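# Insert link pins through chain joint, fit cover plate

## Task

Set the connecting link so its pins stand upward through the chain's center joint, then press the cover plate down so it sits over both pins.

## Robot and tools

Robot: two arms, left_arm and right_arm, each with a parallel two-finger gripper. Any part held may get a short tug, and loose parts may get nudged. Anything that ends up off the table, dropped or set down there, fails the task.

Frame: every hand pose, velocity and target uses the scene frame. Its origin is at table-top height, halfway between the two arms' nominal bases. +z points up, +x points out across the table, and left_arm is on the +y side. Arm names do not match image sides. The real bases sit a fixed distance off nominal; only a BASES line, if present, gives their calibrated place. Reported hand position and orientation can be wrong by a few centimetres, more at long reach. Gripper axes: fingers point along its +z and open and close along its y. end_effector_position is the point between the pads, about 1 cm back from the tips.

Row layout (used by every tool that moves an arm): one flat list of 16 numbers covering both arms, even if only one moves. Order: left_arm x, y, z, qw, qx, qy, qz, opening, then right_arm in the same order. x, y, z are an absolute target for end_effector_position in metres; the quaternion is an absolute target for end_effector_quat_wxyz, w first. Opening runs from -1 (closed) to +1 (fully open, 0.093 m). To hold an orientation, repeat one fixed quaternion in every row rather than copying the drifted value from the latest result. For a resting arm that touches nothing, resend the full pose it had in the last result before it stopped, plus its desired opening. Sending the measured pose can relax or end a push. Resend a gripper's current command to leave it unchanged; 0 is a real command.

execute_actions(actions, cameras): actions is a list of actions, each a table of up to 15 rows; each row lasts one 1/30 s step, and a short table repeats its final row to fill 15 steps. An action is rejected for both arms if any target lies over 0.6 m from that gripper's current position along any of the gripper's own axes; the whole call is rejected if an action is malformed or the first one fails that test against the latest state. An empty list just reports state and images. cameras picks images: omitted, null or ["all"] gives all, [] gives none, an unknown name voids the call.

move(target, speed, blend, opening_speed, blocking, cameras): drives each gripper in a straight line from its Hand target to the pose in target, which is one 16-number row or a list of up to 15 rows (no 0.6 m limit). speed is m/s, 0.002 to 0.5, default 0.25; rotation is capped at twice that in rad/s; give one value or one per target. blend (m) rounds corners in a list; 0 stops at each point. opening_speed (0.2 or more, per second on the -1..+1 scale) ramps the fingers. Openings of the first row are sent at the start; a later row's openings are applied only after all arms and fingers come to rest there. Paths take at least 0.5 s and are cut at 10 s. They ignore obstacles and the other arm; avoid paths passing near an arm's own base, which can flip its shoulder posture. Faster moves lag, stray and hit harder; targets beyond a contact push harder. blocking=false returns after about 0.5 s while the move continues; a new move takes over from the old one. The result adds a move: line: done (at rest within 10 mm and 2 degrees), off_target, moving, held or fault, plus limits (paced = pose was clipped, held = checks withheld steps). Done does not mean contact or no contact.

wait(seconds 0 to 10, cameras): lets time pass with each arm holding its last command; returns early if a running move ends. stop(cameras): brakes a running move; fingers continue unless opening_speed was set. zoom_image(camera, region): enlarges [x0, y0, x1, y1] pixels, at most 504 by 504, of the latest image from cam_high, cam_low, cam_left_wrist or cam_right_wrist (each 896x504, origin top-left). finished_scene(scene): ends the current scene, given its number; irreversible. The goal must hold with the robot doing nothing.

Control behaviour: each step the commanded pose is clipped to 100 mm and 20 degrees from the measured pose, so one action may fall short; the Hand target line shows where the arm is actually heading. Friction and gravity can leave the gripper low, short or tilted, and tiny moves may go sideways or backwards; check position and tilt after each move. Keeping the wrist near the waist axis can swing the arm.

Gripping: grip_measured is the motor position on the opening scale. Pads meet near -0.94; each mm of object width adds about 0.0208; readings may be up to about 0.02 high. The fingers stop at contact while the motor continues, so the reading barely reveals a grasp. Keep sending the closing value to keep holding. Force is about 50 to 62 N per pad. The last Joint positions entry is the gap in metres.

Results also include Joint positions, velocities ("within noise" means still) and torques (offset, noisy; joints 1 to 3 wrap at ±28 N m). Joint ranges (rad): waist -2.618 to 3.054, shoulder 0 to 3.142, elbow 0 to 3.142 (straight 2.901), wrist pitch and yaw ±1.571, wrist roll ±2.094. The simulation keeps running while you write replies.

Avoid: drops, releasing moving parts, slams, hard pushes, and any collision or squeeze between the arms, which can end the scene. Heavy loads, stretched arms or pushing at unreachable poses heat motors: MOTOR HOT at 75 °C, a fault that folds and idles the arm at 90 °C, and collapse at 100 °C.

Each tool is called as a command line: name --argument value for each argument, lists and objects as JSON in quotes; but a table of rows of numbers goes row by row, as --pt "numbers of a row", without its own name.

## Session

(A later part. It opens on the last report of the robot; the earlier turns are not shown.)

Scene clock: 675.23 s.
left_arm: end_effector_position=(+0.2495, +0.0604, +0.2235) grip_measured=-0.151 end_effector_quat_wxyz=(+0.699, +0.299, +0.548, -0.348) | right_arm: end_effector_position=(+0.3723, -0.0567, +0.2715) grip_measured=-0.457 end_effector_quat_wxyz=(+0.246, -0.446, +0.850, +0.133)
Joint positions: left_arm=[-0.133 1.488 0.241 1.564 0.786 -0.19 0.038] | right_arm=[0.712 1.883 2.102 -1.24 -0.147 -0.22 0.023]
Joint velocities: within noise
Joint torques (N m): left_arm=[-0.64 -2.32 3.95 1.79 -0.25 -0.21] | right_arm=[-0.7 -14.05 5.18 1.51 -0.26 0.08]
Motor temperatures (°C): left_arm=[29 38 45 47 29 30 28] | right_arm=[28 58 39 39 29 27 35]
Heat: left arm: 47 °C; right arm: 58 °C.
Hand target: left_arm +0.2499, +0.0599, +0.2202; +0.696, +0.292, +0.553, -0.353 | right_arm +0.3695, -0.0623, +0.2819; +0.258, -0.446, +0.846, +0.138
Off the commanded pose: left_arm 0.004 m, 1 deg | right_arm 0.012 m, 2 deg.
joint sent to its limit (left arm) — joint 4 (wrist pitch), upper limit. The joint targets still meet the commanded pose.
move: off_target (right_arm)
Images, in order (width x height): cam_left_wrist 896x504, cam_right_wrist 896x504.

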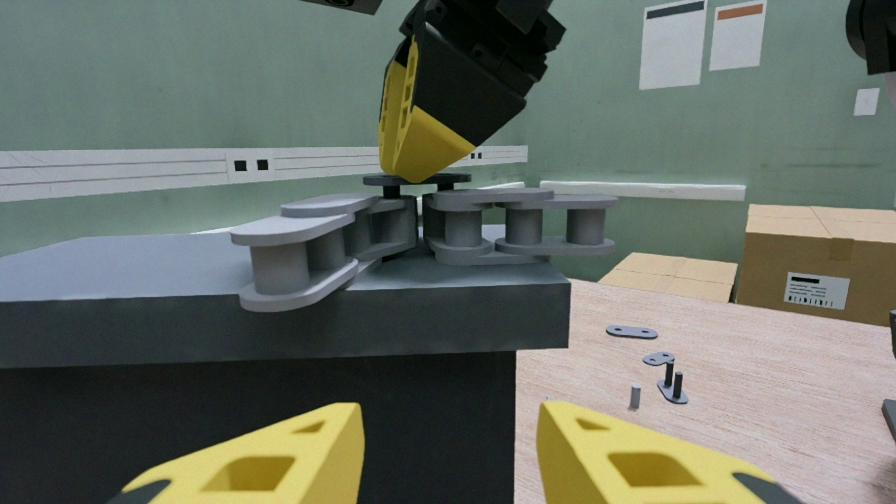

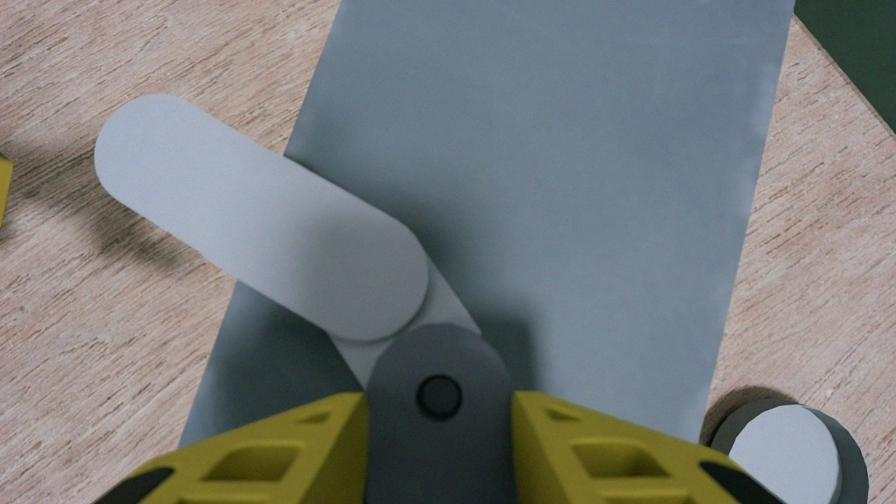

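move --pt "0.25 0.06 0.22 0.697 0.291 0.551 -0.354 -0.15 0.3696 -0.0624 0.2850 0.2578 -0.4458 0.8460 0.1380 -0.65" --pt "0.25 0.06 0.22 0.697 0.291 0.551 -0.354 -0.15 0.3696 -0.0624 0.2850 0.2578 -0.4458 0.8460 0.1380 -0.42" --speed 0.02 --opening_speed 0.2 --cameras '["cam_left_wrist","cam_right_wrist"]'

zoom_image --camera "cam_right_wrist" --region '[390, 350, 490, 430]'

zoom_image --camera "cam_left_wrist" --region '[350, 150, 480, 220]'

Scene clock: 678.73 s.
left_arm: end_effector_position=(+0.2495, +0.0604, +0.2235) grip_measured=-0.151 end_effector_quat_wxyz=(+0.699, +0.299, +0.548, -0.348) | right_arm: end_effector_position=(+0.3722, -0.0567, +0.2715) grip_measured=-0.411 end_effector_quat_wxyz=(+0.246, -0.446, +0.850, +0.134)
Joint positions: left_arm=[-0.133 1.488 0.241 1.564 0.786 -0.19 0.038] | right_arm=[0.712 1.883 2.102 -1.24 -0.147 -0.22 0.025]
Joint velocities: within noise
Joint torques (N m): left_arm=[-0.64 -2.3 3.95 1.79 -0.25 -0.2] | right_arm=[-0.7 -13.37 7.04 1.38 -0.27 0.07]
Motor temperatures (°C): left_arm=[29 38 45 47 29 30 28] | right_arm=[28 59 38 39 29 27 35]
Heat: left arm: 47 °C; right arm: 59 °C.
Hand target: left_arm +0.2499, +0.0599, +0.2202; +0.696, +0.292, +0.553, -0.353 | right_arm +0.3695, -0.0623, +0.2848; +0.258, -0.446, +0.846, +0.138
Off the commanded pose: left_arm 0.004 m, 1 deg | right_arm 0.015 m, 2 deg.
joint sent to its limit (left arm) — joint 4 (wrist pitch), upper limit. The joint targets still meet the commanded pose.
move: off_target (right_arm); target 2's new opening was sent with right_arm's hand 0.015 m and 2 deg from that target
Images, in order (width x height): cam_left_wrist 896x504, cam_right_wrist 896x504.

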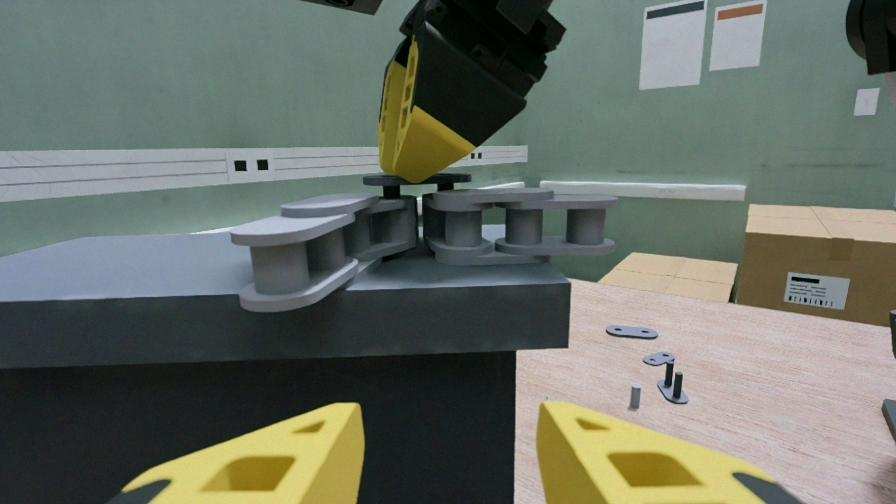

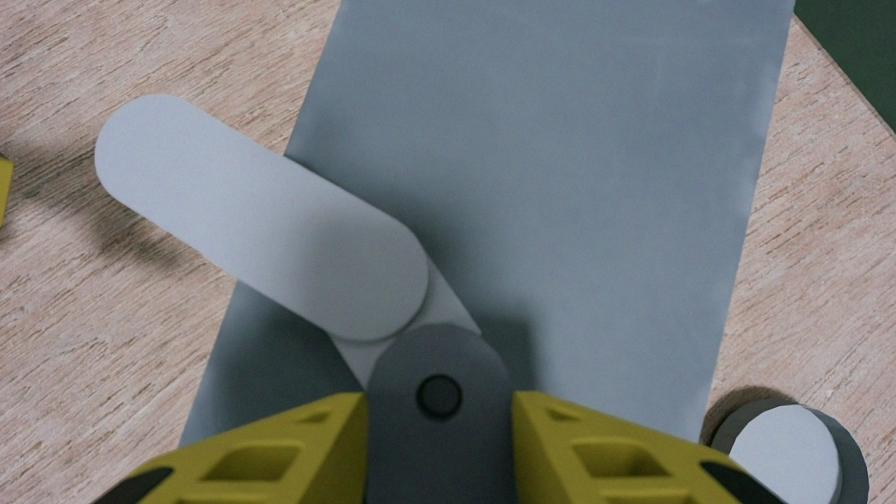

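Scaled by 5.040 from the camera's 896x504 image, which has a finer 1280x720 frame.

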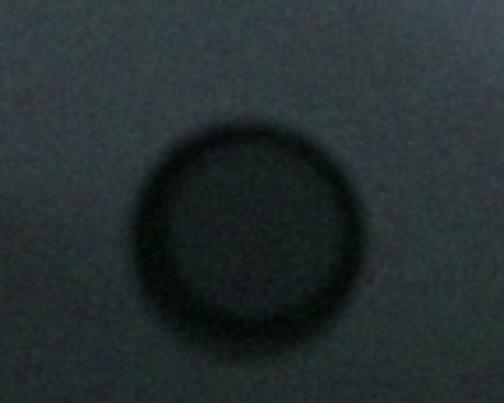

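Scaled by 3.877 from the camera's 896x504 image, which has a finer 1280x720 frame.

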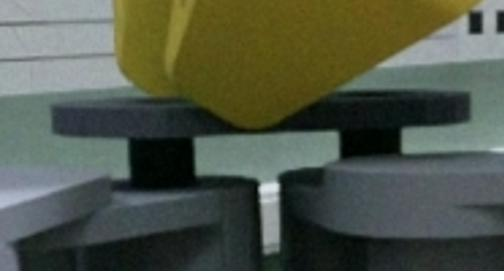

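move --target '[0.25,0.06,0.22,0.697,0.291,0.551,-0.354,-0.15,0.3696,-0.0624,0.2850,0.2578,-0.4458,0.8460,0.1380,-0.1]' --speed 0.02 --opening_speed 0.2 --cameras '["cam_left_wrist","cam_right_wrist"]'

zoom_image --camera "cam_right_wrist" --region '[350, 300, 550, 460]'

zoom_image --camera "cam_left_wrist" --region '[350, 150, 480, 220]'

Scene clock: 680.93 s.
left_arm: end_effector_position=(+0.2495, +0.0604, +0.2235) grip_measured=-0.151 end_effector_quat_wxyz=(+0.699, +0.299, +0.548, -0.348) | right_arm: end_effector_position=(+0.3721, -0.0567, +0.2715) grip_measured=-0.103 end_effector_quat_wxyz=(+0.246, -0.446, +0.850, +0.134)
Joint positions: left_arm=[-0.133 1.488 0.241 1.564 0.786 -0.19 0.038] | right_arm=[0.712 1.883 2.102 -1.241 -0.147 -0.22 0.04]
Joint velocities: within noise
Joint torques (N m): left_arm=[-0.64 -2.3 3.95 1.79 -0.25 -0.2] | right_arm=[-0.69 -13.38 7.02 1.38 -0.26 0.07]
Motor temperatures (°C): left_arm=[29 38 44 47 29 30 28] | right_arm=[28 59 39 39 29 27 35]
Heat: left arm: 47 °C; right arm: 59 °C.
Hand target: left_arm +0.2499, +0.0599, +0.2202; +0.696, +0.292, +0.553, -0.353 | right_arm +0.3695, -0.0623, +0.2849; +0.258, -0.446, +0.846, +0.138
Off the commanded pose: left_arm 0.004 m, 1 deg | right_arm 0.015 m, 2 deg.
joint sent to its limit (left arm) — joint 4 (wrist pitch), upper limit. The joint targets still meet the commanded pose.
move: off_target (right_arm)
Images, in order (width x height): cam_left_wrist 896x504, cam_right_wrist 896x504.

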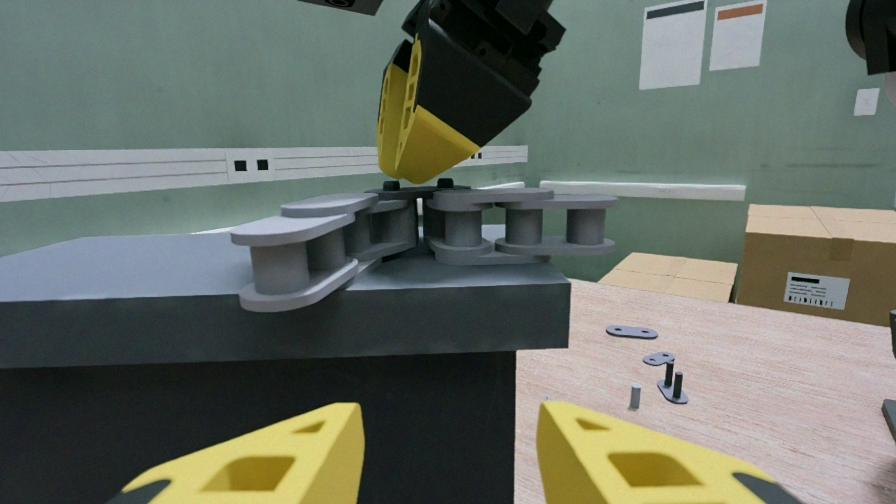

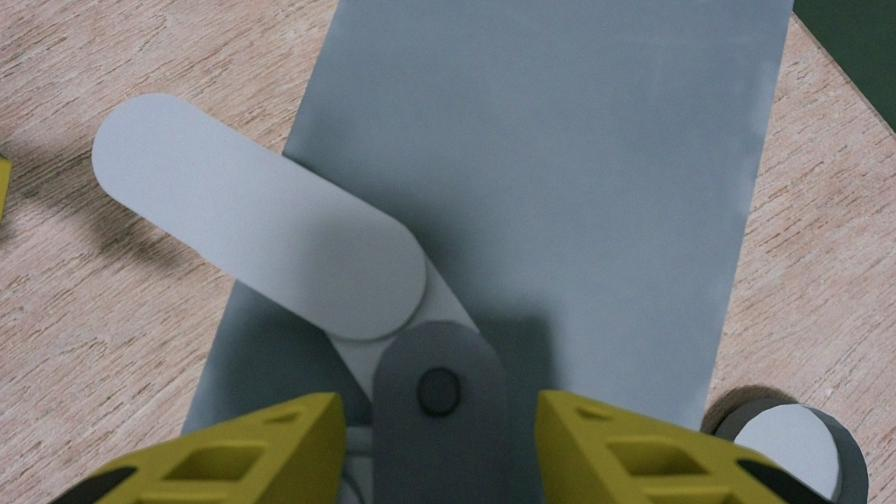

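Scaled by 2.520 from the camera's 896x504 image, which has a finer 1280x720 frame.

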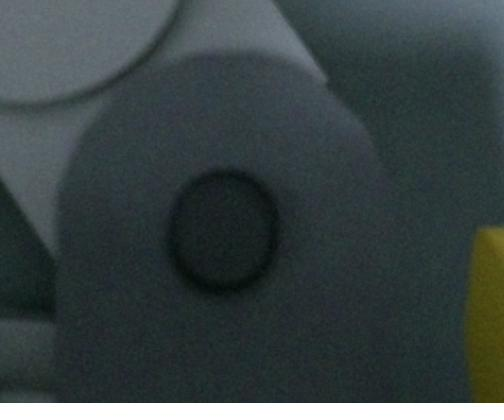

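Scaled by 3.877 from the camera's 896x504 image, which has a finer 1280x720 frame.

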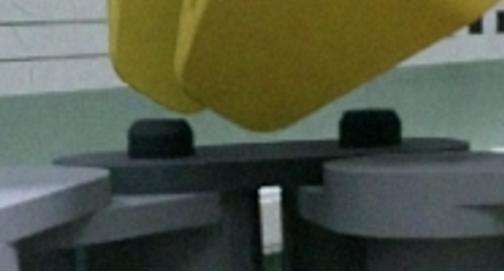

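move --pt "0.25 0.06 0.22 0.697 0.291 0.551 -0.354 -0.15 0.3680 -0.0650 0.315 0.2578 -0.4458 0.8460 0.1380 -0.1" --pt "0.25 0.06 0.22 0.697 0.291 0.551 -0.354 -0.15 0.330 -0.101 0.335 0.2578 -0.4458 0.8460 0.1380 -0.1" --speed '[0.04,0.12]' --blend '[0.01,0]'

zoom_image --camera "cam_right_wrist" --region '[350, 120, 610, 380]'

zoom_image --camera "cam_left_wrist" --region '[320, 140, 520, 260]'

Scene clock: 683.20 s.
left_arm: end_effector_position=(+0.2495, +0.0604, +0.2235) grip_measured=-0.151 end_effector_quat_wxyz=(+0.699, +0.299, +0.548, -0.348) | right_arm: end_effector_position=(+0.3346, -0.0945, +0.3346) grip_measured=-0.103 end_effector_quat_wxyz=(+0.263, -0.444, +0.845, +0.137)
Joint positions: left_arm=[-0.133 1.488 0.241 1.564 0.786 -0.19 0.038] | right_arm=[0.698 1.777 2.24 -1.448 -0.155 -0.231 0.04]
Joint velocities: within noise
Joint torques (N m): left_arm=[-0.62 -2.29 3.99 1.78 -0.25 -0.21] | right_arm=[-0.69 -10.3 4.66 1.39 -0.26 0.05]
Motor temperatures (°C): left_arm=[29 38 44 47 29 30 28] | right_arm=[28 59 39 39 29 27 35]
Heat: left arm: 47 °C; right arm: 59 °C.
Hand target: left_arm +0.2499, +0.0599, +0.2202; +0.696, +0.292, +0.553, -0.353 | right_arm +0.3301, -0.1009, +0.3350; +0.258, -0.446, +0.846, +0.138
Off the commanded pose: left_arm 0.004 m, 1 deg | right_arm 0.008 m, 1 deg.
joint sent to its limit (left arm) — joint 4 (wrist pitch), upper limit. The joint targets still meet the commanded pose.
move: done

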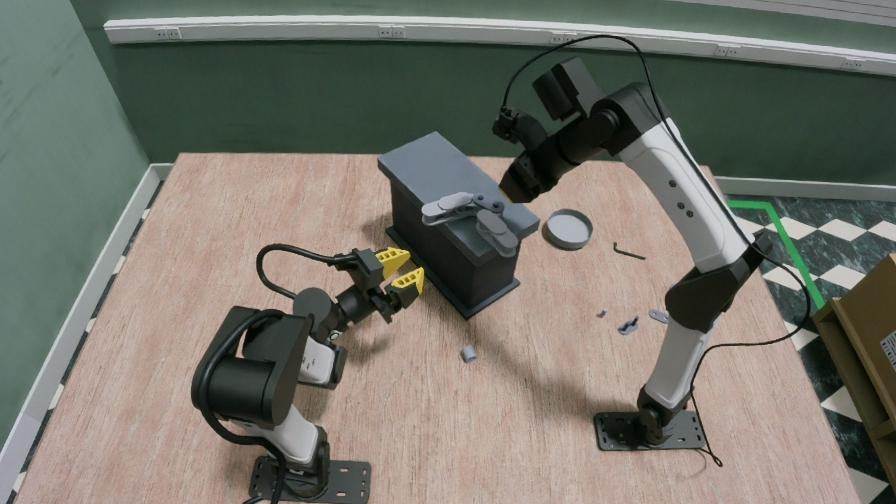

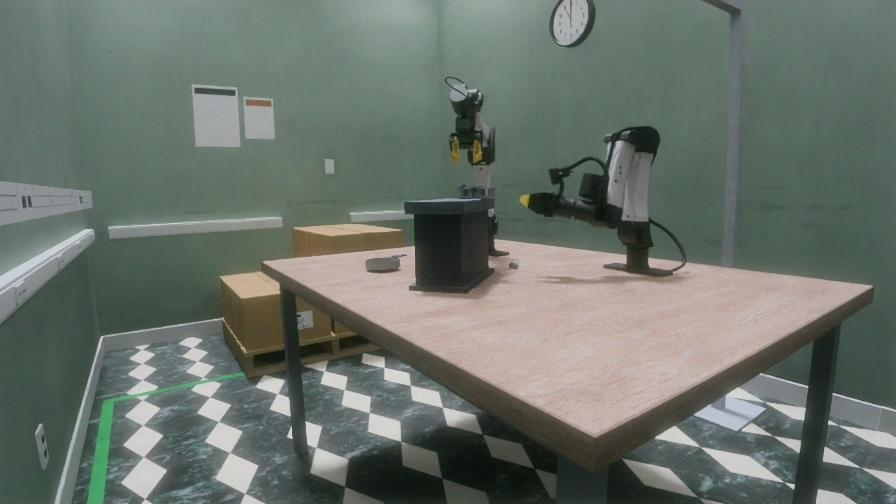

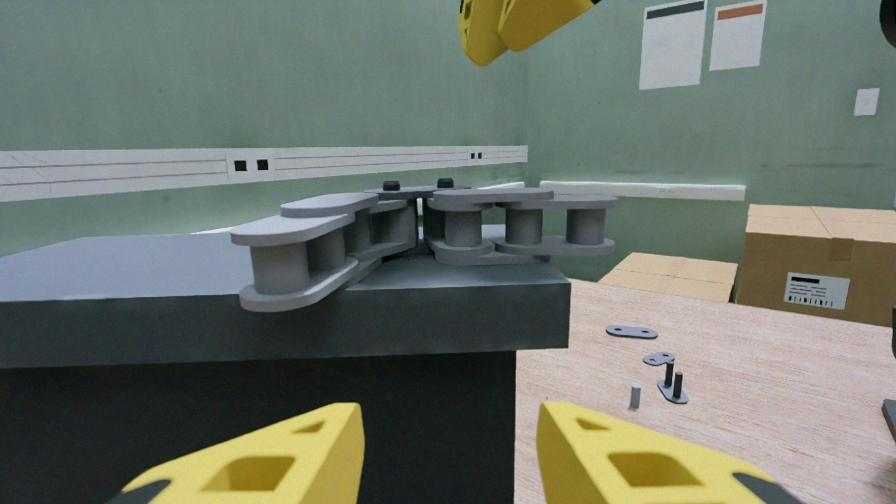

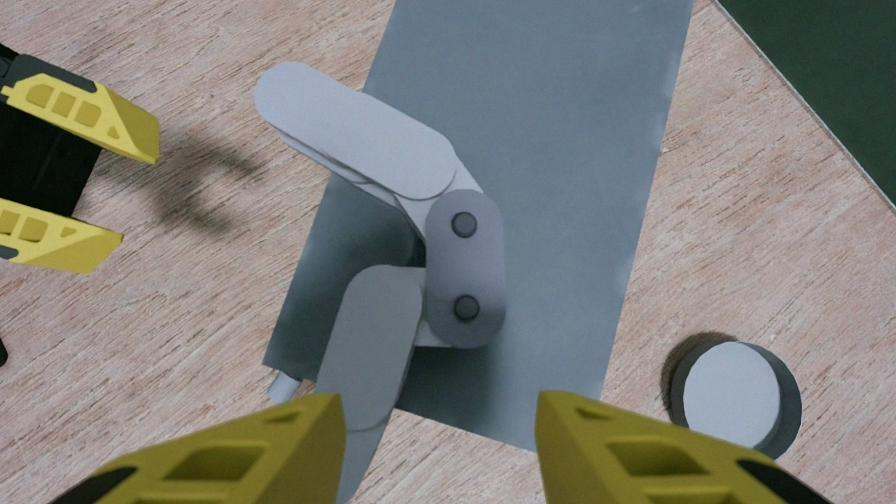

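Scaled by 1.938 from the camera's 896x504 image, which has a finer 1280x720 frame.

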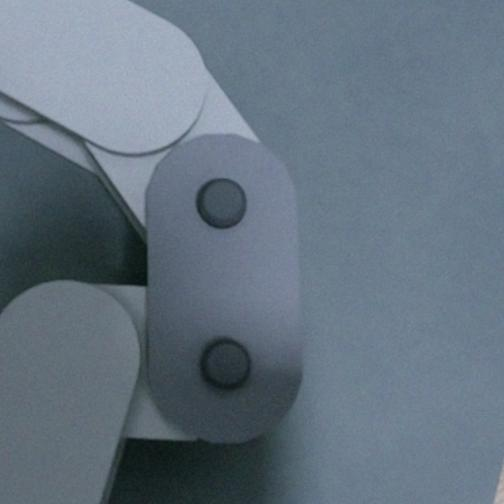

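Scaled by 2.520 from the camera's 896x504 image, which has a finer 1280x720 frame.

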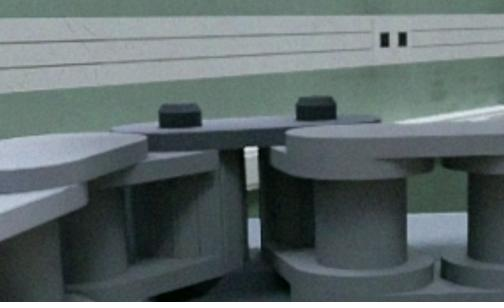

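finished_scene --scene 1

The scene is finished: the task was done.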